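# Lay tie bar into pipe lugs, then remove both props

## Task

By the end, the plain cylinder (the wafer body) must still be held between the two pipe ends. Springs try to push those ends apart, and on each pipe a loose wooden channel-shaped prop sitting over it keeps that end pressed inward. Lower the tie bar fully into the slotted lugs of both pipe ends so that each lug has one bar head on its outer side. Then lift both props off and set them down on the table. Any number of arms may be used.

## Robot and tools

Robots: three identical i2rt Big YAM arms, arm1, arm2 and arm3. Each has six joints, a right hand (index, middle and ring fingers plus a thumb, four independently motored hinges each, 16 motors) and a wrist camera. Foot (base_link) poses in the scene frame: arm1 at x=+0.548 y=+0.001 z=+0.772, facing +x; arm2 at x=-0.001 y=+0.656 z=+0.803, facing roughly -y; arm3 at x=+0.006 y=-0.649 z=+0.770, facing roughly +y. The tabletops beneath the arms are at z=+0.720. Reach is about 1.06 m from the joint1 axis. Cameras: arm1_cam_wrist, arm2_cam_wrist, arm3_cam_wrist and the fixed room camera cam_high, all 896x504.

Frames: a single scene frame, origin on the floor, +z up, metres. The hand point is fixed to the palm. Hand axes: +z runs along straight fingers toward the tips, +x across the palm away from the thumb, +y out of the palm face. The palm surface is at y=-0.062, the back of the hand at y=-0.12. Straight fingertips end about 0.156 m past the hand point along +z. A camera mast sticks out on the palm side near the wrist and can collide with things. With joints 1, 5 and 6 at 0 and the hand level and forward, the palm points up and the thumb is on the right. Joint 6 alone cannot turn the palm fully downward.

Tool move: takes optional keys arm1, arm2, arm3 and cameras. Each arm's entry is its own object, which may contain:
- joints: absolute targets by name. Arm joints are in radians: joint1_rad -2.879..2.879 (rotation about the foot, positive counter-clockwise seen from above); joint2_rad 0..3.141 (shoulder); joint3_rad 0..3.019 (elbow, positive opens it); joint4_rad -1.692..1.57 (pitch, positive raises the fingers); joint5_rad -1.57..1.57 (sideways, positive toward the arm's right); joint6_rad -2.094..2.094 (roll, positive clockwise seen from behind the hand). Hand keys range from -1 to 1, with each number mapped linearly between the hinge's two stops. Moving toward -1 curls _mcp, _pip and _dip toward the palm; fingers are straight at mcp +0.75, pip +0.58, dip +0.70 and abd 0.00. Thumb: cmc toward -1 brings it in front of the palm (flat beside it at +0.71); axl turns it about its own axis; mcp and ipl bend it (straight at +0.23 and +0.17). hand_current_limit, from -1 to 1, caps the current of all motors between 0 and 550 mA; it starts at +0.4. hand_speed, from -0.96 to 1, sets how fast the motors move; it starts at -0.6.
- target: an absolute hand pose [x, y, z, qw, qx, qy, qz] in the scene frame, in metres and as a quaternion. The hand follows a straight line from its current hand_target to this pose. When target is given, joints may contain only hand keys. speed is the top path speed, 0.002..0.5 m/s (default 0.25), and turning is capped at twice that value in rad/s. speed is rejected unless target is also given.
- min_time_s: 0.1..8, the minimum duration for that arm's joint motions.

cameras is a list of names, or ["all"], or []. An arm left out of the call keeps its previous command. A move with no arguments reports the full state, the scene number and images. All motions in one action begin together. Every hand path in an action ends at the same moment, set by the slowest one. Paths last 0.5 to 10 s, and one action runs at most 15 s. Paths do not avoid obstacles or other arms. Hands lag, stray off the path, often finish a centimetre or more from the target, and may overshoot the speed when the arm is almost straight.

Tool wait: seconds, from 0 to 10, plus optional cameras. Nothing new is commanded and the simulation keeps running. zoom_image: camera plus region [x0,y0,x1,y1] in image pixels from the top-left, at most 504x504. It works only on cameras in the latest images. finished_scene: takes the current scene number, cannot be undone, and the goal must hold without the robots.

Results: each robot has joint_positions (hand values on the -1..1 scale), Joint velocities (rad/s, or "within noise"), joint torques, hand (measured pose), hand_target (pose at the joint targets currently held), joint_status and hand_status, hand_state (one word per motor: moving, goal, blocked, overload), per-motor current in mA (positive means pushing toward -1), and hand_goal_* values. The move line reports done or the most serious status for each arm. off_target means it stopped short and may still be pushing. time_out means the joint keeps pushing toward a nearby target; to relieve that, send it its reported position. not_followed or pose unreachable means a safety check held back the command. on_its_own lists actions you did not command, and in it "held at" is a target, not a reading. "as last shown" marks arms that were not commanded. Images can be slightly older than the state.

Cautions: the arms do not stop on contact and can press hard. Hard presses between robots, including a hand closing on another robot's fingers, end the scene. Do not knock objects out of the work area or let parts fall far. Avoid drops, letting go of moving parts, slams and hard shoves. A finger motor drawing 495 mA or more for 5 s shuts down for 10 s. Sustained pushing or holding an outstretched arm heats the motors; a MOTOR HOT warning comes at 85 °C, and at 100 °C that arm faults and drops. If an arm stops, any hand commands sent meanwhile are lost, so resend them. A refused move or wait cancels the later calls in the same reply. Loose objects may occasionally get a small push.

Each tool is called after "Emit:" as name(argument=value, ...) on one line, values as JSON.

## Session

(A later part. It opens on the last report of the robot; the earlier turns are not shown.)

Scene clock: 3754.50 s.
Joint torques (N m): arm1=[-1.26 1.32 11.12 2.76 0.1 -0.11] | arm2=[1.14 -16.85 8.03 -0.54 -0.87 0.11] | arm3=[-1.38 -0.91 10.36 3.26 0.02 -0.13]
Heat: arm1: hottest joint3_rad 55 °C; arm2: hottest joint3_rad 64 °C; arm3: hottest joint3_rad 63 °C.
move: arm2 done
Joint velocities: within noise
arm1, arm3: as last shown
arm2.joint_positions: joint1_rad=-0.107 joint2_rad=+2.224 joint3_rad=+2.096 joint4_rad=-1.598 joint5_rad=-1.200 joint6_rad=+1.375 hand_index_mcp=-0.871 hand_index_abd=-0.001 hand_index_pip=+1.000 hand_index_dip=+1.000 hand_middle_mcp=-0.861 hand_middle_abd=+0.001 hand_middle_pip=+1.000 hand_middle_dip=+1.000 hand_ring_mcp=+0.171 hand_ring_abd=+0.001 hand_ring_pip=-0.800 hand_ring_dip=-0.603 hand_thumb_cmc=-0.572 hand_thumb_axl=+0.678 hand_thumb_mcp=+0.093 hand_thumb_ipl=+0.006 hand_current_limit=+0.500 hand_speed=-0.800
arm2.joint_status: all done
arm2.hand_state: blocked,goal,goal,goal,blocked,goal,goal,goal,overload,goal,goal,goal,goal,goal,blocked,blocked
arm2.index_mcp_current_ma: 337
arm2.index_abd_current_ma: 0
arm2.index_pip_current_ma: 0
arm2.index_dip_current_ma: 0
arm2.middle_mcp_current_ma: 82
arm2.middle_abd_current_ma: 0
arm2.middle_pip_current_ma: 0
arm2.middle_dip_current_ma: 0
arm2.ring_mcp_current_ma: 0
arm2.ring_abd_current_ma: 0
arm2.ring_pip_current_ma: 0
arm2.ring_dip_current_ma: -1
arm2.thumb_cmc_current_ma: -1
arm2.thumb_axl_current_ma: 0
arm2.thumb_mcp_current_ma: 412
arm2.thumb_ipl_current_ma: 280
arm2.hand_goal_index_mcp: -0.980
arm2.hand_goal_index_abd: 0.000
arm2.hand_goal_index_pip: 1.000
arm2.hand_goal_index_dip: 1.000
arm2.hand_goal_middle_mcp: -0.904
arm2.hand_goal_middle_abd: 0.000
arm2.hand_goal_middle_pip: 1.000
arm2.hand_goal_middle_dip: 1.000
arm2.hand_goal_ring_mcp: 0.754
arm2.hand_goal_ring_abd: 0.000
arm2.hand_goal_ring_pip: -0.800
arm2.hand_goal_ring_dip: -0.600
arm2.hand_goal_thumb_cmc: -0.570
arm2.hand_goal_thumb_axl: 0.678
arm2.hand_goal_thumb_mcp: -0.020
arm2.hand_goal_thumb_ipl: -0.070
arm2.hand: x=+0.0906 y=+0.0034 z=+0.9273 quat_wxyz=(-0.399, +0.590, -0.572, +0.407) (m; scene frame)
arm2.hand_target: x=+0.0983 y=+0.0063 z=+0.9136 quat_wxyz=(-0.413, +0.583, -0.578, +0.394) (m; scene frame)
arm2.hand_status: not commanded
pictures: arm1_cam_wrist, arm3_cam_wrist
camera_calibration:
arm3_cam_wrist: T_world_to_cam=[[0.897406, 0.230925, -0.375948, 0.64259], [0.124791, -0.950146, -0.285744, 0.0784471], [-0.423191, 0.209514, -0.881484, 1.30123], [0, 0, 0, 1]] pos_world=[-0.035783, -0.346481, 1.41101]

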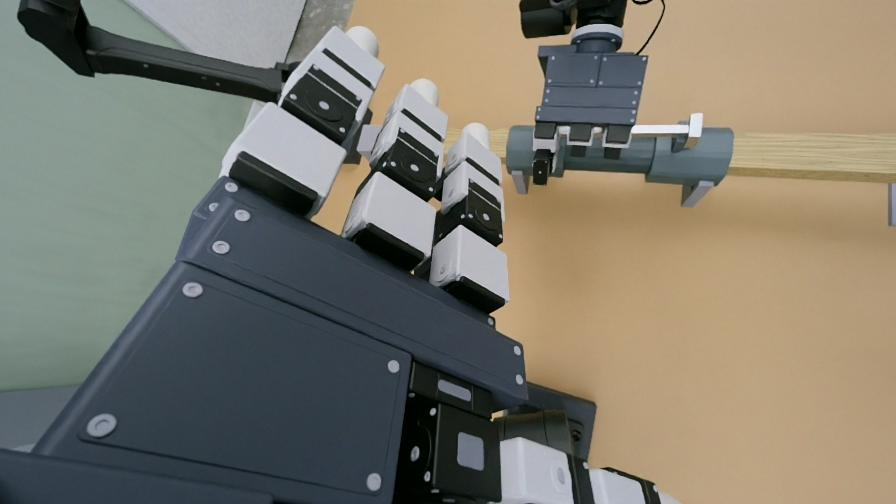

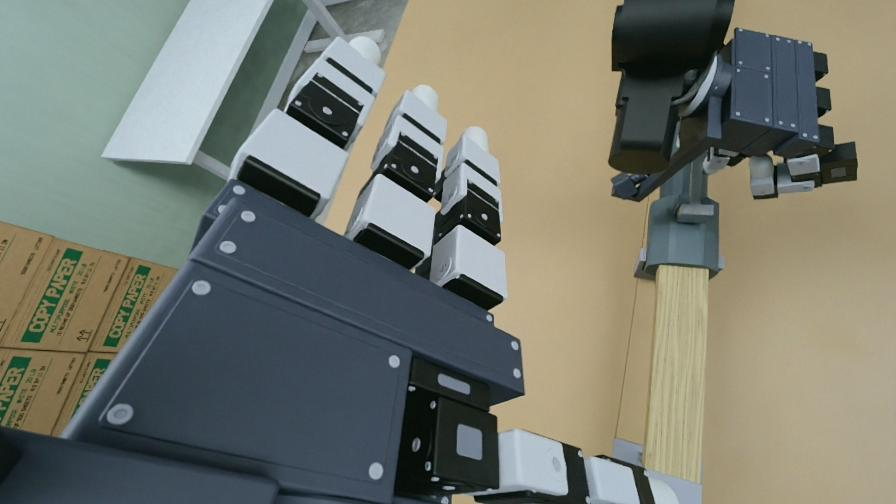

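Emit:
move(arm2={"joints":{"joint2_rad":2.226,"hand_index_mcp":-0.89,"hand_middle_mcp":-0.87,"hand_thumb_mcp":0.09,"hand_thumb_ipl":0.01},"min_time_s":1})

Emit:
move(arm2={"joints":{"hand_index_mcp":-0.82,"hand_middle_mcp":-0.82,"hand_thumb_mcp":0.17,"hand_thumb_ipl":0.1}})

Emit:
move(arm2={"joints":{"hand_index_mcp":-0.78,"hand_middle_mcp":-0.78,"hand_thumb_mcp":0.225,"hand_thumb_ipl":0.168,"hand_speed":-0.6}}, cameras=["arm1_cam_wrist","arm3_cam_wrist"])

Emit:
zoom_image(camera="arm1_cam_wrist", region=[640, 80, 740, 180])

Emit:
zoom_image(camera="arm3_cam_wrist", region=[640, 130, 760, 250])

Scene clock: 3776.97 s.
Joint torques (N m): arm1=[-0.62 2.49 11.06 2.7 0.16 -0.11] | arm2=[1.03 -19.19 8.02 -0.53 -0.87 0.12] | arm3=[-1.55 -0.97 10.35 3.28 0.03 -0.13]
Heat: arm1: hottest joint3_rad 55 °C; arm2: hottest joint3_rad 64 °C; arm3: hottest joint3_rad 63 °C.
move: arm2 off_target
Joint velocities: within noise
arm1.joint_positions: joint1_rad=+0.427 joint2_rad=+0.588 joint3_rad=+1.418 joint4_rad=-1.317 joint5_rad=+0.045 joint6_rad=+1.028 hand_index_mcp=+0.756 hand_index_abd=+0.000 hand_index_pip=+0.577 hand_index_dip=+0.696 hand_middle_mcp=+0.756 hand_middle_abd=+0.000 hand_middle_pip=+0.577 hand_middle_dip=+0.696 hand_ring_mcp=+0.756 hand_ring_abd=+0.000 hand_ring_pip=+0.577 hand_ring_dip=+0.696 hand_thumb_cmc=+0.715 hand_thumb_axl=+0.677 hand_thumb_mcp=+0.226 hand_thumb_ipl=+0.168 hand_current_limit=+0.400 hand_speed=-0.600
arm1.joint_status: not commanded
arm1.hand_state: goal,goal,goal,goal,goal,goal,goal,goal,goal,goal,goal,goal,goal,goal,goal,goal
arm1.index_mcp_current_ma: 3
arm1.index_abd_current_ma: 0
arm1.index_pip_current_ma: 1
arm1.index_dip_current_ma: 0
arm1.middle_mcp_current_ma: 3
arm1.middle_abd_current_ma: 0
arm1.middle_pip_current_ma: 1
arm1.middle_dip_current_ma: 0
arm1.ring_mcp_current_ma: 4
arm1.ring_abd_current_ma: 0
arm1.ring_pip_current_ma: 1
arm1.ring_dip_current_ma: 0
arm1.thumb_cmc_current_ma: 3
arm1.thumb_axl_current_ma: -2
arm1.thumb_mcp_current_ma: 0
arm1.thumb_ipl_current_ma: -1
arm1.hand_goal_index_mcp: 0.754
arm1.hand_goal_index_abd: 0.000
arm1.hand_goal_index_pip: 0.576
arm1.hand_goal_index_dip: 0.696
arm1.hand_goal_middle_mcp: 0.754
arm1.hand_goal_middle_abd: 0.000
arm1.hand_goal_middle_pip: 0.576
arm1.hand_goal_middle_dip: 0.696
arm1.hand_goal_ring_mcp: 0.754
arm1.hand_goal_ring_abd: 0.000
arm1.hand_goal_ring_pip: 0.576
arm1.hand_goal_ring_dip: 0.696
arm1.hand_goal_thumb_cmc: 0.714
arm1.hand_goal_thumb_axl: 0.678
arm1.hand_goal_thumb_mcp: 0.226
arm1.hand_goal_thumb_ipl: 0.168
arm1.hand: x=+0.3030 y=-0.0080 z=+1.3596 quat_wxyz=(-0.515, -0.386, +0.764, +0.051) (m; scene frame)
arm1.hand_target: x=+0.3066 y=-0.0064 z=+1.3696 quat_wxyz=(-0.525, -0.383, +0.758, +0.051) (m; scene frame)
arm1.hand_status: not commanded
arm2.joint_positions: joint1_rad=-0.107 joint2_rad=+2.228 joint3_rad=+2.096 joint4_rad=-1.598 joint5_rad=-1.200 joint6_rad=+1.375 hand_index_mcp=-0.865 hand_index_abd=-0.001 hand_index_pip=+1.000 hand_index_dip=+1.000 hand_middle_mcp=-0.857 hand_middle_abd=+0.001 hand_middle_pip=+1.000 hand_middle_dip=+1.000 hand_ring_mcp=+0.171 hand_ring_abd=+0.001 hand_ring_pip=-0.800 hand_ring_dip=-0.603 hand_thumb_cmc=-0.572 hand_thumb_axl=+0.678 hand_thumb_mcp=+0.097 hand_thumb_ipl=+0.017 hand_current_limit=+0.500 hand_speed=-0.800
arm2.joint_status: hand_index_mcp off_target (ended at -0.865, target -0.890); the others done
arm2.hand_state: blocked,goal,goal,goal,goal,goal,goal,goal,overload,goal,goal,goal,goal,goal,goal,goal
arm2.index_mcp_current_ma: 38
arm2.index_abd_current_ma: 0
arm2.index_pip_current_ma: 0
arm2.index_dip_current_ma: 0
arm2.middle_mcp_current_ma: 14
arm2.middle_abd_current_ma: 0
arm2.middle_pip_current_ma: 0
arm2.middle_dip_current_ma: 0
arm2.ring_mcp_current_ma: 0
arm2.ring_abd_current_ma: 0
arm2.ring_pip_current_ma: 0
arm2.ring_dip_current_ma: -1
arm2.thumb_cmc_current_ma: -1
arm2.thumb_axl_current_ma: 0
arm2.thumb_mcp_current_ma: 8
arm2.thumb_ipl_current_ma: 8
arm2.hand_goal_index_mcp: -0.890
arm2.hand_goal_index_abd: 0.000
arm2.hand_goal_index_pip: 1.000
arm2.hand_goal_index_dip: 1.000
arm2.hand_goal_middle_mcp: -0.870
arm2.hand_goal_middle_abd: 0.000
arm2.hand_goal_middle_pip: 1.000
arm2.hand_goal_middle_dip: 1.000
arm2.hand_goal_ring_mcp: 0.754
arm2.hand_goal_ring_abd: 0.000
arm2.hand_goal_ring_pip: -0.800
arm2.hand_goal_ring_dip: -0.600
arm2.hand_goal_thumb_cmc: -0.570
arm2.hand_goal_thumb_axl: 0.678
arm2.hand_goal_thumb_mcp: 0.090
arm2.hand_goal_thumb_ipl: 0.010
arm2.hand: x=+0.0909 y=+0.0035 z=+0.9251 quat_wxyz=(-0.400, +0.589, -0.573, +0.406) (m; scene frame)
arm2.hand_target: x=+0.0983 y=+0.0060 z=+0.9297 quat_wxyz=(-0.405, +0.589, -0.573, +0.402) (m; scene frame)
arm2.hand_status: not commanded
arm3: as last shown
pictures: none

Scene clock: 3777.57 s.
Joint torques (N m): arm1=[-0.38 1.26 11.08 2.95 0.11 -0.15] | arm2=[1.03 -19.08 8.01 -0.53 -0.87 0.12] | arm3=[-1.44 -0.91 10.36 3.29 0.02 -0.14]
Heat: arm1: hottest joint3_rad 55 °C; arm2: hottest joint3_rad 64 °C; arm3: hottest joint3_rad 63 °C.
move: arm2 done
Joint velocities: within noise
arm1, arm3: as last shown
arm2.joint_positions: joint1_rad=-0.107 joint2_rad=+2.228 joint3_rad=+2.096 joint4_rad=-1.598 joint5_rad=-1.200 joint6_rad=+1.375 hand_index_mcp=-0.817 hand_index_abd=-0.001 hand_index_pip=+1.000 hand_index_dip=+1.000 hand_middle_mcp=-0.817 hand_middle_abd=+0.001 hand_middle_pip=+1.000 hand_middle_dip=+1.000 hand_ring_mcp=+0.171 hand_ring_abd=+0.001 hand_ring_pip=-0.800 hand_ring_dip=-0.603 hand_thumb_cmc=-0.572 hand_thumb_axl=+0.678 hand_thumb_mcp=+0.166 hand_thumb_ipl=+0.097 hand_current_limit=+0.500 hand_speed=-0.800
arm2.joint_status: all done
arm2.hand_state: goal,goal,goal,goal,goal,goal,goal,goal,overload,goal,goal,goal,goal,goal,goal,goal
arm2.index_mcp_current_ma: 1
arm2.index_abd_current_ma: 0
arm2.index_pip_current_ma: 0
arm2.index_dip_current_ma: 0
arm2.middle_mcp_current_ma: 2
arm2.middle_abd_current_ma: 0
arm2.middle_pip_current_ma: 0
arm2.middle_dip_current_ma: 0
arm2.ring_mcp_current_ma: 0
arm2.ring_abd_current_ma: 0
arm2.ring_pip_current_ma: 0
arm2.ring_dip_current_ma: -1
arm2.thumb_cmc_current_ma: -1
arm2.thumb_axl_current_ma: 0
arm2.thumb_mcp_current_ma: -3
arm2.thumb_ipl_current_ma: -2
arm2.hand_goal_index_mcp: -0.820
arm2.hand_goal_index_abd: 0.000
arm2.hand_goal_index_pip: 1.000
arm2.hand_goal_index_dip: 1.000
arm2.hand_goal_middle_mcp: -0.820
arm2.hand_goal_middle_abd: 0.000
arm2.hand_goal_middle_pip: 1.000
arm2.hand_goal_middle_dip: 1.000
arm2.hand_goal_ring_mcp: 0.754
arm2.hand_goal_ring_abd: 0.000
arm2.hand_goal_ring_pip: -0.800
arm2.hand_goal_ring_dip: -0.600
arm2.hand_goal_thumb_cmc: -0.570
arm2.hand_goal_thumb_axl: 0.678
arm2.hand_goal_thumb_mcp: 0.170
arm2.hand_goal_thumb_ipl: 0.100
arm2.hand: x=+0.0909 y=+0.0035 z=+0.9251 quat_wxyz=(-0.400, +0.589, -0.573, +0.406) (m; scene frame)
arm2.hand_target: x=+0.0983 y=+0.0060 z=+0.9297 quat_wxyz=(-0.405, +0.589, -0.573, +0.402) (m; scene frame)
arm2.hand_status: not commanded
pictures: none

Scene clock: 3778.10 s.
Joint torques (N m): arm1=[0.03 1.44 10.93 2.86 0.12 -0.11] | arm2=[1.03 -19.08 8.02 -0.51 -0.87 0.13] | arm3=[-1.55 -0.91 10.35 3.28 0.03 -0.14]
Heat: arm1: hottest joint3_rad 55 °C; arm2: hottest joint3_rad 64 °C; arm3: hottest joint3_rad 63 °C.
move: arm2 done
Joint velocities: within noise
arm1, arm3: as last shown
arm2.joint_positions: joint1_rad=-0.107 joint2_rad=+2.228 joint3_rad=+2.096 joint4_rad=-1.598 joint5_rad=-1.200 joint6_rad=+1.375 hand_index_mcp=-0.778 hand_index_abd=-0.001 hand_index_pip=+1.000 hand_index_dip=+1.000 hand_middle_mcp=-0.778 hand_middle_abd=+0.001 hand_middle_pip=+1.000 hand_middle_dip=+1.000 hand_ring_mcp=+0.171 hand_ring_abd=+0.001 hand_ring_pip=-0.800 hand_ring_dip=-0.603 hand_thumb_cmc=-0.572 hand_thumb_axl=+0.678 hand_thumb_mcp=+0.221 hand_thumb_ipl=+0.165 hand_current_limit=+0.500 hand_speed=-0.600
arm2.joint_status: all done
arm2.hand_state: goal,goal,goal,goal,goal,goal,goal,goal,overload,goal,goal,goal,goal,goal,goal,goal
arm2.index_mcp_current_ma: 1
arm2.index_abd_current_ma: 0
arm2.index_pip_current_ma: 0
arm2.index_dip_current_ma: 0
arm2.middle_mcp_current_ma: 1
arm2.middle_abd_current_ma: 0
arm2.middle_pip_current_ma: 0
arm2.middle_dip_current_ma: 0
arm2.ring_mcp_current_ma: 0
arm2.ring_abd_current_ma: 0
arm2.ring_pip_current_ma: 0
arm2.ring_dip_current_ma: -1
arm2.thumb_cmc_current_ma: -1
arm2.thumb_axl_current_ma: 0
arm2.thumb_mcp_current_ma: -4
arm2.thumb_ipl_current_ma: -2
arm2.hand_goal_index_mcp: -0.780
arm2.hand_goal_index_abd: 0.000
arm2.hand_goal_index_pip: 1.000
arm2.hand_goal_index_dip: 1.000
arm2.hand_goal_middle_mcp: -0.780
arm2.hand_goal_middle_abd: 0.000
arm2.hand_goal_middle_pip: 1.000
arm2.hand_goal_middle_dip: 1.000
arm2.hand_goal_ring_mcp: 0.754
arm2.hand_goal_ring_abd: 0.000
arm2.hand_goal_ring_pip: -0.800
arm2.hand_goal_ring_dip: -0.600
arm2.hand_goal_thumb_cmc: -0.570
arm2.hand_goal_thumb_axl: 0.678
arm2.hand_goal_thumb_mcp: 0.226
arm2.hand_goal_thumb_ipl: 0.168
arm2.hand: x=+0.0909 y=+0.0035 z=+0.9251 quat_wxyz=(-0.400, +0.589, -0.573, +0.406) (m; scene frame)
arm2.hand_target: x=+0.0982 y=+0.0060 z=+0.9297 quat_wxyz=(-0.405, +0.589, -0.573, +0.402) (m; scene frame)
arm2.hand_status: not commanded
pictures: arm1_cam_wrist, arm3_cam_wrist
camera_calibration:
arm3_cam_wrist: T_world_to_cam=[[0.897406, 0.230925, -0.375948, 0.64259], [0.124791, -0.950146, -0.285744, 0.0784471], [-0.423191, 0.209514, -0.881484, 1.30123], [0, 0, 0, 1]] pos_world=[-0.035783, -0.346481, 1.41101]

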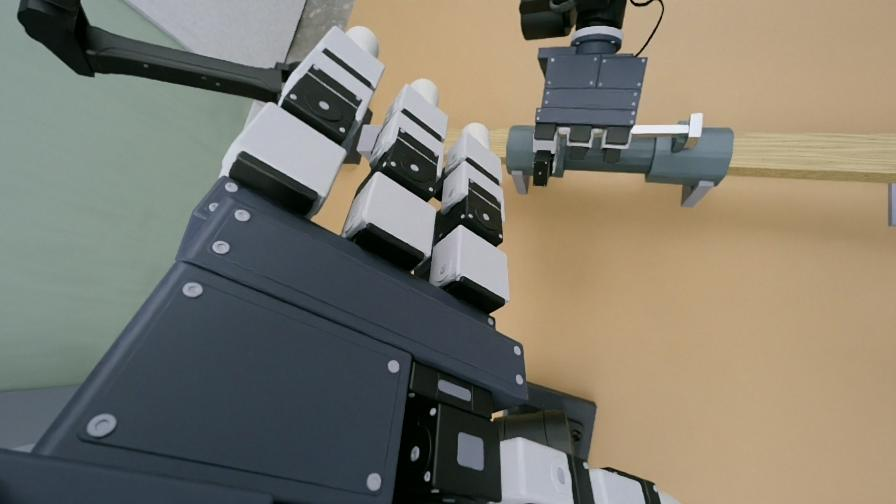

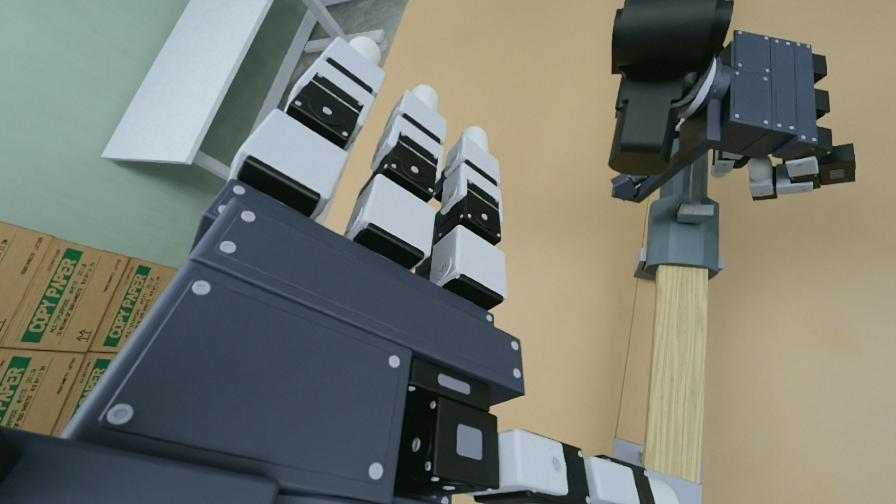

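Scaled by 5.040 from the camera's 896x504 image, which has a finer 1280x720 frame.

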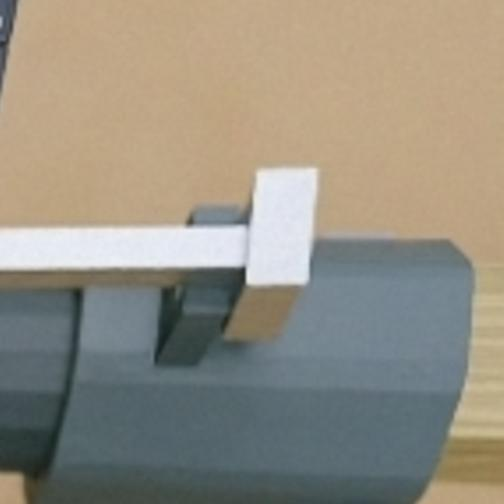

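Scaled by 4.200 from the camera's 896x504 image, which has a finer 1280x720 frame.

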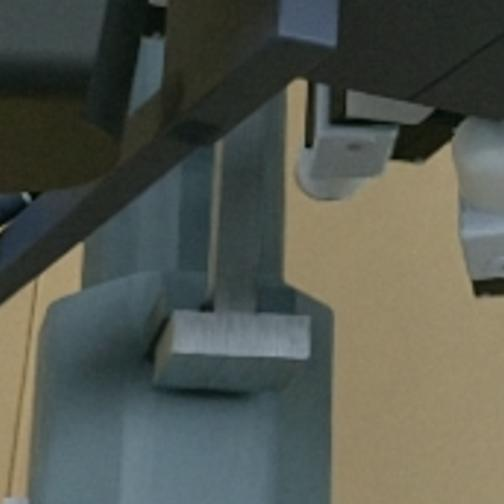

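Emit:
move(arm2={"joints":{"joint2_rad":2.10},"min_time_s":2.0})

Emit:
move(arm2={"joints":{"joint2_rad":1.65,"joint3_rad":2.0,"joint4_rad":-1.55},"min_time_s":3.0}, cameras=["arm1_cam_wrist","arm3_cam_wrist","cam_high"])

Emit:
zoom_image(camera="arm1_cam_wrist", region=[500, 80, 740, 220])

Emit:
zoom_image(camera="arm3_cam_wrist", region=[640, 40, 760, 240])

Emit:
zoom_image(camera="arm3_cam_wrist", region=[665, 180, 725, 240])

Emit:
zoom_image(camera="arm3_cam_wrist", region=[665, 50, 725, 110])

Scene clock: 3790.23 s.
Joint torques (N m): arm1=[-0.5 1.44 11.07 3 0.1 -0.05] | arm2=[1.14 -20.42 8.17 -0.31 -0.89 0.09] | arm3=[-1.55 -1.03 10.35 3.26 0.04 -0.12]
Heat: arm1: hottest joint3_rad 55 °C; arm2: hottest joint3_rad 64 °C; arm3: hottest joint3_rad 63 °C.
move: arm2 done
Joint velocities: within noise
arm1, arm3: as last shown
arm2.joint_positions: joint1_rad=-0.107 joint2_rad=+2.125 joint3_rad=+2.096 joint4_rad=-1.599 joint5_rad=-1.200 joint6_rad=+1.375 hand_index_mcp=-0.778 hand_index_abd=-0.001 hand_index_pip=+1.000 hand_index_dip=+1.000 hand_middle_mcp=-0.778 hand_middle_abd=+0.001 hand_middle_pip=+1.000 hand_middle_dip=+1.000 hand_ring_mcp=+0.171 hand_ring_abd=+0.001 hand_ring_pip=-0.800 hand_ring_dip=-0.603 hand_thumb_cmc=-0.572 hand_thumb_axl=+0.678 hand_thumb_mcp=+0.221 hand_thumb_ipl=+0.165 hand_current_limit=+0.500 hand_speed=-0.600
arm2.joint_status: all done
arm2.hand_state: goal,goal,goal,goal,goal,goal,goal,goal,overload,goal,goal,goal,goal,goal,goal,goal
arm2.index_mcp_current_ma: 1
arm2.index_abd_current_ma: 0
arm2.index_pip_current_ma: 0
arm2.index_dip_current_ma: 0
arm2.middle_mcp_current_ma: 1
arm2.middle_abd_current_ma: 0
arm2.middle_pip_current_ma: 0
arm2.middle_dip_current_ma: 0
arm2.ring_mcp_current_ma: 0
arm2.ring_abd_current_ma: 0
arm2.ring_pip_current_ma: 0
arm2.ring_dip_current_ma: -1
arm2.thumb_cmc_current_ma: -1
arm2.thumb_axl_current_ma: 0
arm2.thumb_mcp_current_ma: -4
arm2.thumb_ipl_current_ma: -2
arm2.hand_goal_index_mcp: -0.780
arm2.hand_goal_index_abd: 0.000
arm2.hand_goal_index_pip: 1.000
arm2.hand_goal_index_dip: 1.000
arm2.hand_goal_middle_mcp: -0.780
arm2.hand_goal_middle_abd: 0.000
arm2.hand_goal_middle_pip: 1.000
arm2.hand_goal_middle_dip: 1.000
arm2.hand_goal_ring_mcp: 0.754
arm2.hand_goal_ring_abd: 0.000
arm2.hand_goal_ring_pip: -0.800
arm2.hand_goal_ring_dip: -0.600
arm2.hand_goal_thumb_cmc: -0.570
arm2.hand_goal_thumb_axl: 0.678
arm2.hand_goal_thumb_mcp: 0.226
arm2.hand_goal_thumb_ipl: 0.168
arm2.hand: x=+0.0905 y=+0.0061 z=+0.9893 quat_wxyz=(-0.367, +0.610, -0.553, +0.434) (m; scene frame)
arm2.hand_target: x=+0.0977 y=+0.0103 z=+1.0079 quat_wxyz=(-0.365, +0.614, -0.548, +0.435) (m; scene frame)
arm2.hand_status: not commanded
pictures: none

Scene clock: 3793.87 s.
Joint torques (N m): arm1=[-1.26 2.32 11.15 2.67 0.11 -0.1] | arm2=[0.97 -14.21 8.05 1.44 -0.84 -0.05] | arm3=[-1.49 -0.97 10.37 3.29 0.02 -0.13]
Heat: arm1: hottest joint3_rad 55 °C; arm2: hottest joint3_rad 64 °C; arm3: hottest joint3_rad 63 °C.
move: arm2 done
Joint velocities: within noise
arm1: as last shown
arm2.joint_positions: joint1_rad=-0.107 joint2_rad=+1.665 joint3_rad=+1.998 joint4_rad=-1.567 joint5_rad=-1.200 joint6_rad=+1.375 hand_index_mcp=-0.778 hand_index_abd=-0.001 hand_index_pip=+1.000 hand_index_dip=+1.000 hand_middle_mcp=-0.777 hand_middle_abd=+0.001 hand_middle_pip=+1.000 hand_middle_dip=+1.000 hand_ring_mcp=+0.171 hand_ring_abd=+0.001 hand_ring_pip=-0.800 hand_ring_dip=-0.603 hand_thumb_cmc=-0.569 hand_thumb_axl=+0.678 hand_thumb_mcp=+0.221 hand_thumb_ipl=+0.165 hand_current_limit=+0.500 hand_speed=-0.600
arm2.joint_status: all done
arm2.hand_state: goal,goal,goal,goal,goal,goal,goal,goal,overload,goal,goal,goal,goal,goal,goal,goal
arm2.index_mcp_current_ma: 1
arm2.index_abd_current_ma: 0
arm2.index_pip_current_ma: 0
arm2.index_dip_current_ma: 0
arm2.middle_mcp_current_ma: 1
arm2.middle_abd_current_ma: 0
arm2.middle_pip_current_ma: 0
arm2.middle_dip_current_ma: 0
arm2.ring_mcp_current_ma: 0
arm2.ring_abd_current_ma: 0
arm2.ring_pip_current_ma: 0
arm2.ring_dip_current_ma: -1
arm2.thumb_cmc_current_ma: 1
arm2.thumb_axl_current_ma: 0
arm2.thumb_mcp_current_ma: -4
arm2.thumb_ipl_current_ma: -2
arm2.hand_goal_index_mcp: -0.780
arm2.hand_goal_index_abd: 0.000
arm2.hand_goal_index_pip: 1.000
arm2.hand_goal_index_dip: 1.000
arm2.hand_goal_middle_mcp: -0.780
arm2.hand_goal_middle_abd: 0.000
arm2.hand_goal_middle_pip: 1.000
arm2.hand_goal_middle_dip: 1.000
arm2.hand_goal_ring_mcp: 0.754
arm2.hand_goal_ring_abd: 0.000
arm2.hand_goal_ring_pip: -0.800
arm2.hand_goal_ring_dip: -0.600
arm2.hand_goal_thumb_cmc: -0.570
arm2.hand_goal_thumb_axl: 0.678
arm2.hand_goal_thumb_mcp: 0.226
arm2.hand_goal_thumb_ipl: 0.168
arm2.hand: x=+0.0936 y=+0.0946 z=+1.2192 quat_wxyz=(-0.235, +0.673, -0.463, +0.527) (m; scene frame)
arm2.hand_target: x=+0.0999 y=+0.0973 z=+1.2291 quat_wxyz=(-0.228, +0.678, -0.453, +0.532) (m; scene frame)
arm2.hand_status: not commanded
arm3.joint_positions: joint1_rad=+0.360 joint2_rad=+0.793 joint3_rad=+1.201 joint4_rad=-0.772 joint5_rad=+0.042 joint6_rad=+1.066 hand_index_mcp=+0.755 hand_index_abd=+0.001 hand_index_pip=+0.577 hand_index_dip=+0.696 hand_middle_mcp=+0.755 hand_middle_abd=+0.001 hand_middle_pip=+0.577 hand_middle_dip=+0.696 hand_ring_mcp=+0.756 hand_ring_abd=+0.001 hand_ring_pip=+0.577 hand_ring_dip=+0.696 hand_thumb_cmc=+0.715 hand_thumb_axl=+0.677 hand_thumb_mcp=+0.226 hand_thumb_ipl=+0.168 hand_current_limit=+0.400 hand_speed=-0.600
arm3.joint_status: not commanded
arm3.hand_state: goal,goal,goal,goal,goal,goal,goal,goal,goal,goal,goal,goal,goal,goal,goal,goal
arm3.index_mcp_current_ma: 0
arm3.index_abd_current_ma: 0
arm3.index_pip_current_ma: 0
arm3.index_dip_current_ma: 0
arm3.middle_mcp_current_ma: 0
arm3.middle_abd_current_ma: 0
arm3.middle_pip_current_ma: 0
arm3.middle_dip_current_ma: 0
arm3.ring_mcp_current_ma: 0
arm3.ring_abd_current_ma: 0
arm3.ring_pip_current_ma: 0
arm3.ring_dip_current_ma: 0
arm3.thumb_cmc_current_ma: 0
arm3.thumb_axl_current_ma: 0
arm3.thumb_mcp_current_ma: 0
arm3.thumb_ipl_current_ma: 0
arm3.hand_goal_index_mcp: 0.754
arm3.hand_goal_index_abd: 0.000
arm3.hand_goal_index_pip: 0.576
arm3.hand_goal_index_dip: 0.696
arm3.hand_goal_middle_mcp: 0.754
arm3.hand_goal_middle_abd: 0.000
arm3.hand_goal_middle_pip: 0.576
arm3.hand_goal_middle_dip: 0.696
arm3.hand_goal_ring_mcp: 0.754
arm3.hand_goal_ring_abd: 0.000
arm3.hand_goal_ring_pip: 0.576
arm3.hand_goal_ring_dip: 0.696
arm3.hand_goal_thumb_cmc: 0.714
arm3.hand_goal_thumb_axl: 0.678
arm3.hand_goal_thumb_mcp: 0.226
arm3.hand_goal_thumb_ipl: 0.168
arm3.hand: x=-0.0595 y=-0.2582 z=+1.3064 quat_wxyz=(-0.372, +0.278, +0.772, +0.435) (m; scene frame)
arm3.hand_target: x=-0.0611 y=-0.2544 z=+1.3089 quat_wxyz=(-0.376, +0.276, +0.768, +0.439) (m; scene frame)
arm3.hand_status: not commanded
pictures: arm1_cam_wrist, arm3_cam_wrist, cam_high
camera_calibration:
arm3_cam_wrist: T_world_to_cam=[[0.897406, 0.230925, -0.375948, 0.64259], [0.124791, -0.950146, -0.285744, 0.0784471], [-0.423191, 0.209514, -0.881484, 1.30123], [0, 0, 0, 1]] pos_world=[-0.035783, -0.346481, 1.41101]

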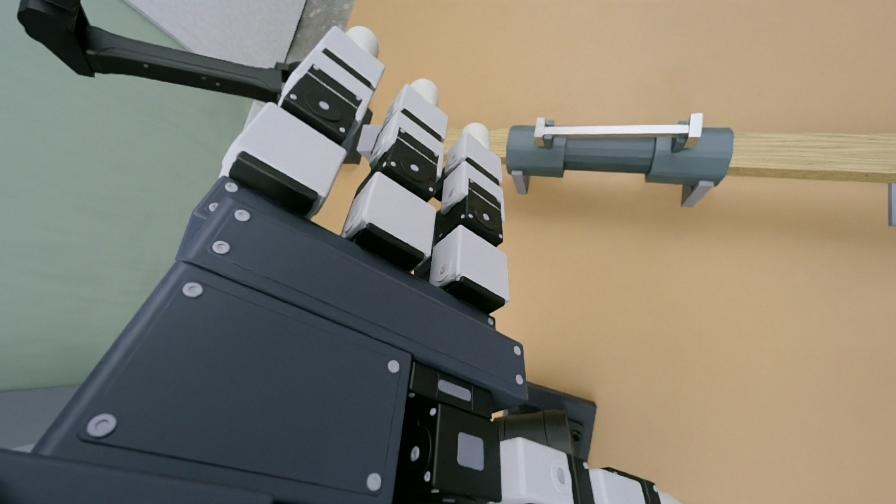

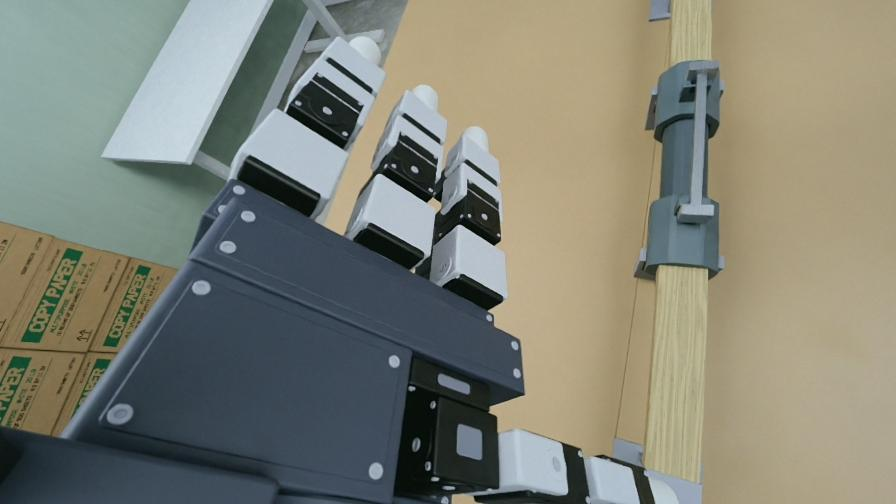

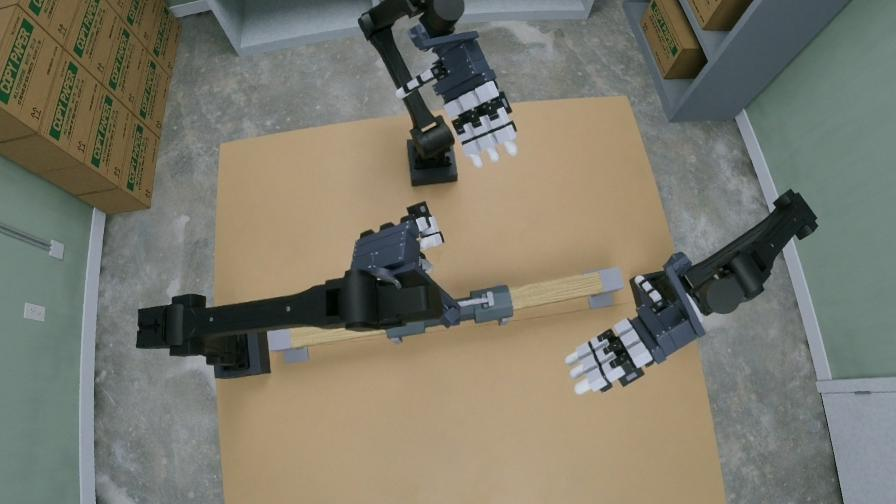

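Scaled by 2.100 from the camera's 896x504 image, which has a finer 1280x720 frame.

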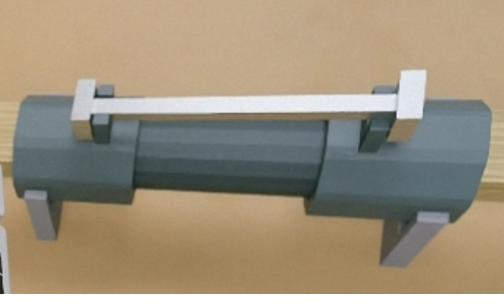

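Scaled by 2.520 from the camera's 896x504 image, which has a finer 1280x720 frame.

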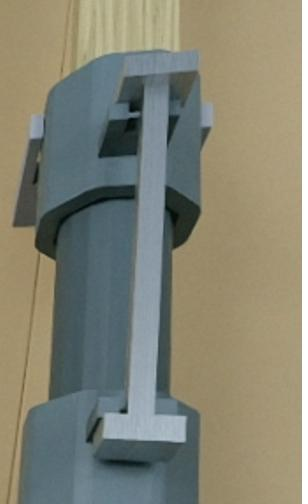

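Scaled by 8.400 from the camera's 896x504 image, which has a finer 1280x720 frame.

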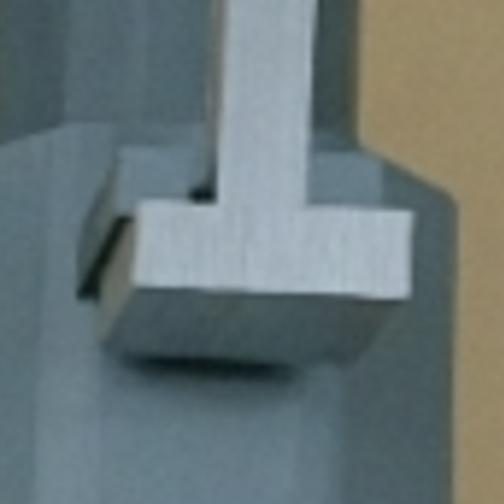

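Scaled by 8.400 from the camera's 896x504 image, which has a finer 1280x720 frame.

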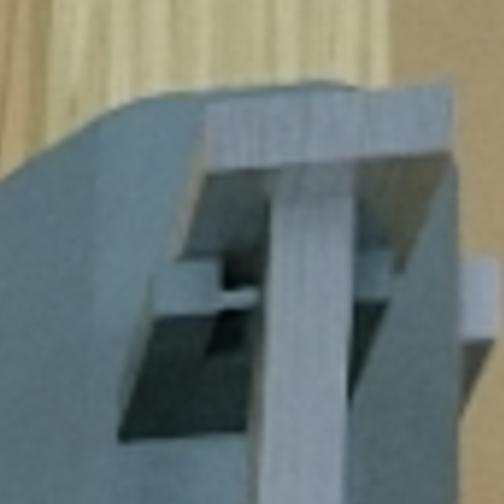

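Emit:
move(arm2={"joints":{"joint1_rad":-0.1215,"joint2_rad":2.08,"joint3_rad":2.16,"joint4_rad":-1.610},"min_time_s":3.0})

Emit:
move(arm2={"joints":{"joint2_rad":2.11,"joint3_rad":2.104},"min_time_s":1.0})

Emit:
move(arm2={"joints":{"joint2_rad":2.228},"min_time_s":2.0}, cameras=["arm1_cam_wrist","arm3_cam_wrist"])

Emit:
zoom_image(camera="arm1_cam_wrist", region=[500, 80, 740, 220])

Emit:
zoom_image(camera="arm3_cam_wrist", region=[640, 130, 760, 250])

Scene clock: 3837.80 s.
Joint torques (N m): arm1=[-0.62 1.2 11.21 2.78 0.12 -0.11] | arm2=[-0.91 -17.2 11.66 -0.2 -0.88 0.07] | arm3=[-1.49 -0.97 10.35 3.28 0.02 -0.13]
Heat: arm1: hottest joint3_rad 55 °C; arm2: hottest joint3_rad 63 °C; arm3: hottest joint3_rad 63 °C.
move: arm2 done
Joint velocities: within noise
arm1, arm3: as last shown
arm2.joint_positions: joint1_rad=-0.110 joint2_rad=+2.070 joint3_rad=+2.105 joint4_rad=-1.599 joint5_rad=-1.200 joint6_rad=+1.375 hand_index_mcp=-0.778 hand_index_abd=-0.001 hand_index_pip=+1.000 hand_index_dip=+1.000 hand_middle_mcp=-0.777 hand_middle_abd=+0.001 hand_middle_pip=+1.000 hand_middle_dip=+1.000 hand_ring_mcp=+0.171 hand_ring_abd=+0.001 hand_ring_pip=-0.800 hand_ring_dip=-0.603 hand_thumb_cmc=-0.569 hand_thumb_axl=+0.678 hand_thumb_mcp=+0.221 hand_thumb_ipl=+0.165 hand_current_limit=+0.500 hand_speed=-0.600
arm2.joint_status: all done
arm2.hand_state: goal,goal,goal,goal,goal,goal,goal,goal,overload,goal,goal,goal,goal,goal,goal,goal
arm2.index_mcp_current_ma: 1
arm2.index_abd_current_ma: 0
arm2.index_pip_current_ma: 0
arm2.index_dip_current_ma: 0
arm2.middle_mcp_current_ma: 1
arm2.middle_abd_current_ma: 0
arm2.middle_pip_current_ma: 0
arm2.middle_dip_current_ma: 0
arm2.ring_mcp_current_ma: 0
arm2.ring_abd_current_ma: 0
arm2.ring_pip_current_ma: 0
arm2.ring_dip_current_ma: -1
arm2.thumb_cmc_current_ma: 1
arm2.thumb_axl_current_ma: 0
arm2.thumb_mcp_current_ma: -4
arm2.thumb_ipl_current_ma: -2
arm2.hand_goal_index_mcp: -0.780
arm2.hand_goal_index_abd: 0.000
arm2.hand_goal_index_pip: 1.000
arm2.hand_goal_index_dip: 1.000
arm2.hand_goal_middle_mcp: -0.780
arm2.hand_goal_middle_abd: 0.000
arm2.hand_goal_middle_pip: 1.000
arm2.hand_goal_middle_dip: 1.000
arm2.hand_goal_ring_mcp: 0.754
arm2.hand_goal_ring_abd: 0.000
arm2.hand_goal_ring_pip: -0.800
arm2.hand_goal_ring_dip: -0.600
arm2.hand_goal_thumb_cmc: -0.570
arm2.hand_goal_thumb_axl: 0.678
arm2.hand_goal_thumb_mcp: 0.226
arm2.hand_goal_thumb_ipl: 0.168
arm2.hand: x=+0.0879 y=+0.0079 z=+1.0266 quat_wxyz=(-0.346, +0.621, -0.541, +0.451) (m; scene frame)
arm2.hand_target: x=+0.0798 y=-0.0018 z=+1.0413 quat_wxyz=(-0.334, +0.621, -0.540, +0.459) (m; scene frame)
arm2.hand_status: not commanded
pictures: none

Scene clock: 3839.13 s.
Joint torques (N m): arm1=[-0.5 1.32 10.86 2.56 0.13 -0.13] | arm2=[-1.03 -16.97 7.73 -0.23 -0.88 0.07] | arm3=[-1.49 -0.91 10.33 3.3 0.03 -0.13]
Heat: arm1: hottest joint3_rad 55 °C; arm2: hottest joint3_rad 63 °C; arm3: hottest joint3_rad 63 °C.
move: arm2 done
Joint velocities: within noise
arm1, arm3: as last shown
arm2.joint_positions: joint1_rad=-0.110 joint2_rad=+2.095 joint3_rad=+2.105 joint4_rad=-1.599 joint5_rad=-1.200 joint6_rad=+1.375 hand_index_mcp=-0.778 hand_index_abd=-0.001 hand_index_pip=+1.000 hand_index_dip=+1.000 hand_middle_mcp=-0.777 hand_middle_abd=+0.001 hand_middle_pip=+1.000 hand_middle_dip=+1.000 hand_ring_mcp=+0.171 hand_ring_abd=+0.001 hand_ring_pip=-0.800 hand_ring_dip=-0.603 hand_thumb_cmc=-0.569 hand_thumb_axl=+0.678 hand_thumb_mcp=+0.221 hand_thumb_ipl=+0.165 hand_current_limit=+0.500 hand_speed=-0.600
arm2.joint_status: all done
arm2.hand_state: goal,goal,goal,goal,goal,goal,goal,goal,overload,goal,goal,goal,goal,goal,goal,goal
arm2.index_mcp_current_ma: 1
arm2.index_abd_current_ma: 0
arm2.index_pip_current_ma: 0
arm2.index_dip_current_ma: 0
arm2.middle_mcp_current_ma: 1
arm2.middle_abd_current_ma: 0
arm2.middle_pip_current_ma: 0
arm2.middle_dip_current_ma: 0
arm2.ring_mcp_current_ma: 0
arm2.ring_abd_current_ma: 0
arm2.ring_pip_current_ma: 0
arm2.ring_dip_current_ma: -1
arm2.thumb_cmc_current_ma: 1
arm2.thumb_axl_current_ma: 0
arm2.thumb_mcp_current_ma: -4
arm2.thumb_ipl_current_ma: -2
arm2.hand_goal_index_mcp: -0.780
arm2.hand_goal_index_abd: 0.000
arm2.hand_goal_index_pip: 1.000
arm2.hand_goal_index_dip: 1.000
arm2.hand_goal_middle_mcp: -0.780
arm2.hand_goal_middle_abd: 0.000
arm2.hand_goal_middle_pip: 1.000
arm2.hand_goal_middle_dip: 1.000
arm2.hand_goal_ring_mcp: 0.754
arm2.hand_goal_ring_abd: 0.000
arm2.hand_goal_ring_pip: -0.800
arm2.hand_goal_ring_dip: -0.600
arm2.hand_goal_thumb_cmc: -0.570
arm2.hand_goal_thumb_axl: 0.678
arm2.hand_goal_thumb_mcp: 0.226
arm2.hand_goal_thumb_ipl: 0.168
arm2.hand: x=+0.0879 y=+0.0057 z=+1.0107 quat_wxyz=(-0.354, +0.616, -0.546, +0.444) (m; scene frame)
arm2.hand_target: x=+0.0808 y=+0.0071 z=+1.0015 quat_wxyz=(-0.363, +0.605, -0.558, +0.438) (m; scene frame)
arm2.hand_status: not commanded
pictures: none

Scene clock: 3841.60 s.
Joint torques (N m): arm1=[0.67 1.03 11.25 2.93 0.11 -0.1] | arm2=[-0.97 -18.49 7.75 -0.43 -0.88 0.12] | arm3=[-1.44 -0.97 10.33 3.3 0.03 -0.13]
Heat: arm1: hottest joint3_rad 55 °C; arm2: hottest joint3_rad 63 °C; arm3: hottest joint3_rad 63 °C.
move: arm2 done
Joint velocities: within noise
arm1, arm3: as last shown
arm2.joint_positions: joint1_rad=-0.110 joint2_rad=+2.214 joint3_rad=+2.101 joint4_rad=-1.599 joint5_rad=-1.200 joint6_rad=+1.375 hand_index_mcp=-0.778 hand_index_abd=-0.001 hand_index_pip=+1.000 hand_index_dip=+1.000 hand_middle_mcp=-0.777 hand_middle_abd=+0.001 hand_middle_pip=+1.000 hand_middle_dip=+1.000 hand_ring_mcp=+0.171 hand_ring_abd=+0.001 hand_ring_pip=-0.800 hand_ring_dip=-0.603 hand_thumb_cmc=-0.569 hand_thumb_axl=+0.678 hand_thumb_mcp=+0.221 hand_thumb_ipl=+0.165 hand_current_limit=+0.500 hand_speed=-0.600
arm2.joint_status: all done
arm2.hand_state: goal,goal,goal,goal,goal,goal,goal,goal,overload,goal,goal,goal,goal,goal,goal,goal
arm2.index_mcp_current_ma: 1
arm2.index_abd_current_ma: 0
arm2.index_pip_current_ma: 0
arm2.index_dip_current_ma: 0
arm2.middle_mcp_current_ma: 1
arm2.middle_abd_current_ma: 0
arm2.middle_pip_current_ma: 0
arm2.middle_dip_current_ma: 0
arm2.ring_mcp_current_ma: 0
arm2.ring_abd_current_ma: 0
arm2.ring_pip_current_ma: 0
arm2.ring_dip_current_ma: -1
arm2.thumb_cmc_current_ma: 1
arm2.thumb_axl_current_ma: 0
arm2.thumb_mcp_current_ma: -4
arm2.thumb_ipl_current_ma: -2
arm2.hand_goal_index_mcp: -0.780
arm2.hand_goal_index_abd: 0.000
arm2.hand_goal_index_pip: 1.000
arm2.hand_goal_index_dip: 1.000
arm2.hand_goal_middle_mcp: -0.780
arm2.hand_goal_middle_abd: 0.000
arm2.hand_goal_middle_pip: 1.000
arm2.hand_goal_middle_dip: 1.000
arm2.hand_goal_ring_mcp: 0.754
arm2.hand_goal_ring_abd: 0.000
arm2.hand_goal_ring_pip: -0.800
arm2.hand_goal_ring_dip: -0.600
arm2.hand_goal_thumb_cmc: -0.570
arm2.hand_goal_thumb_axl: 0.678
arm2.hand_goal_thumb_mcp: 0.226
arm2.hand_goal_thumb_ipl: 0.168
arm2.hand: x=+0.0883 y=+0.0020 z=+0.9358 quat_wxyz=(-0.393, +0.592, -0.570, +0.412) (m; scene frame)
arm2.hand_target: x=+0.0811 y=+0.0035 z=+0.9282 quat_wxyz=(-0.400, +0.581, -0.581, +0.406) (m; scene frame)
arm2.hand_status: not commanded
pictures: arm1_cam_wrist, arm3_cam_wrist
camera_calibration:
arm3_cam_wrist: T_world_to_cam=[[0.897406, 0.230925, -0.375948, 0.64259], [0.124791, -0.950146, -0.285744, 0.0784471], [-0.423191, 0.209514, -0.881484, 1.30123], [0, 0, 0, 1]] pos_world=[-0.035783, -0.346481, 1.41101]

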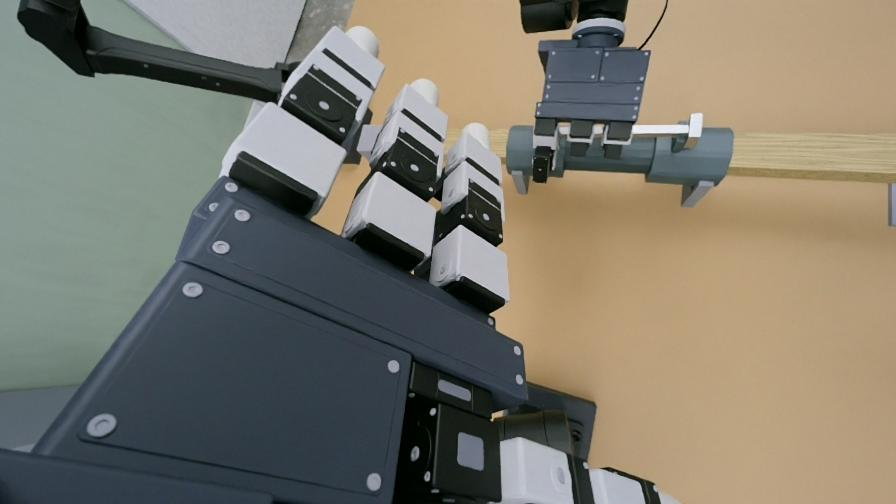

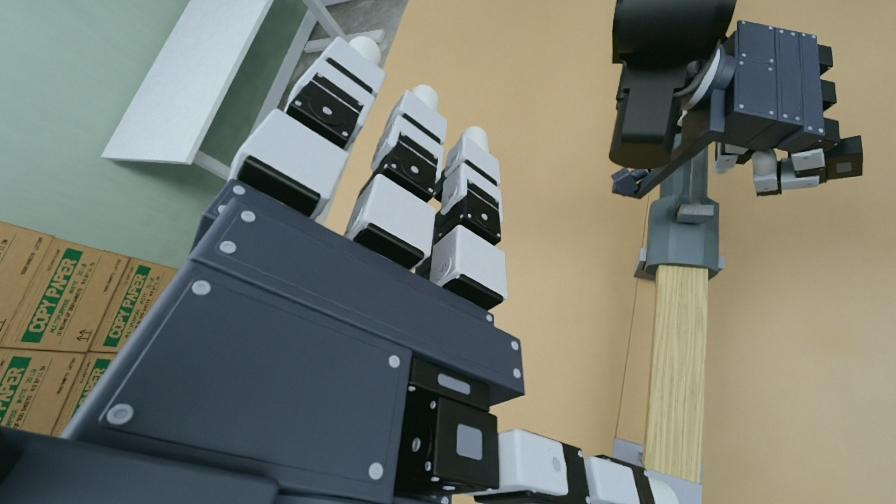

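Scaled by 2.100 from the camera's 896x504 image, which has a finer 1280x720 frame.

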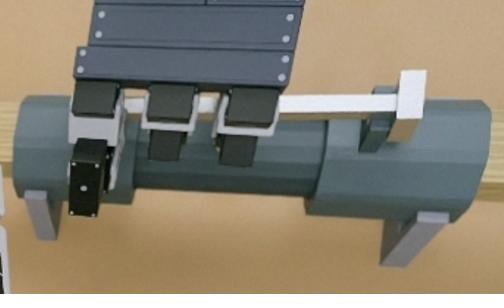

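Scaled by 4.200 from the camera's 896x504 image, which has a finer 1280x720 frame.

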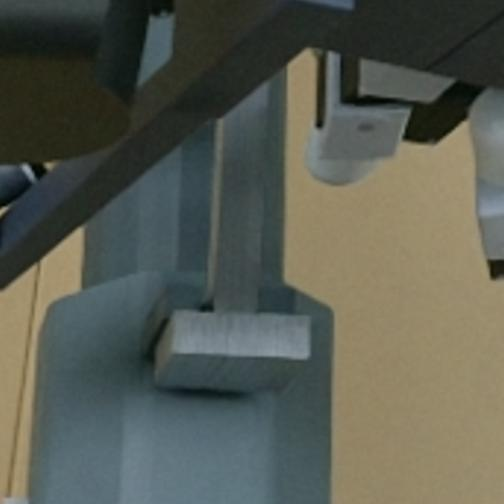

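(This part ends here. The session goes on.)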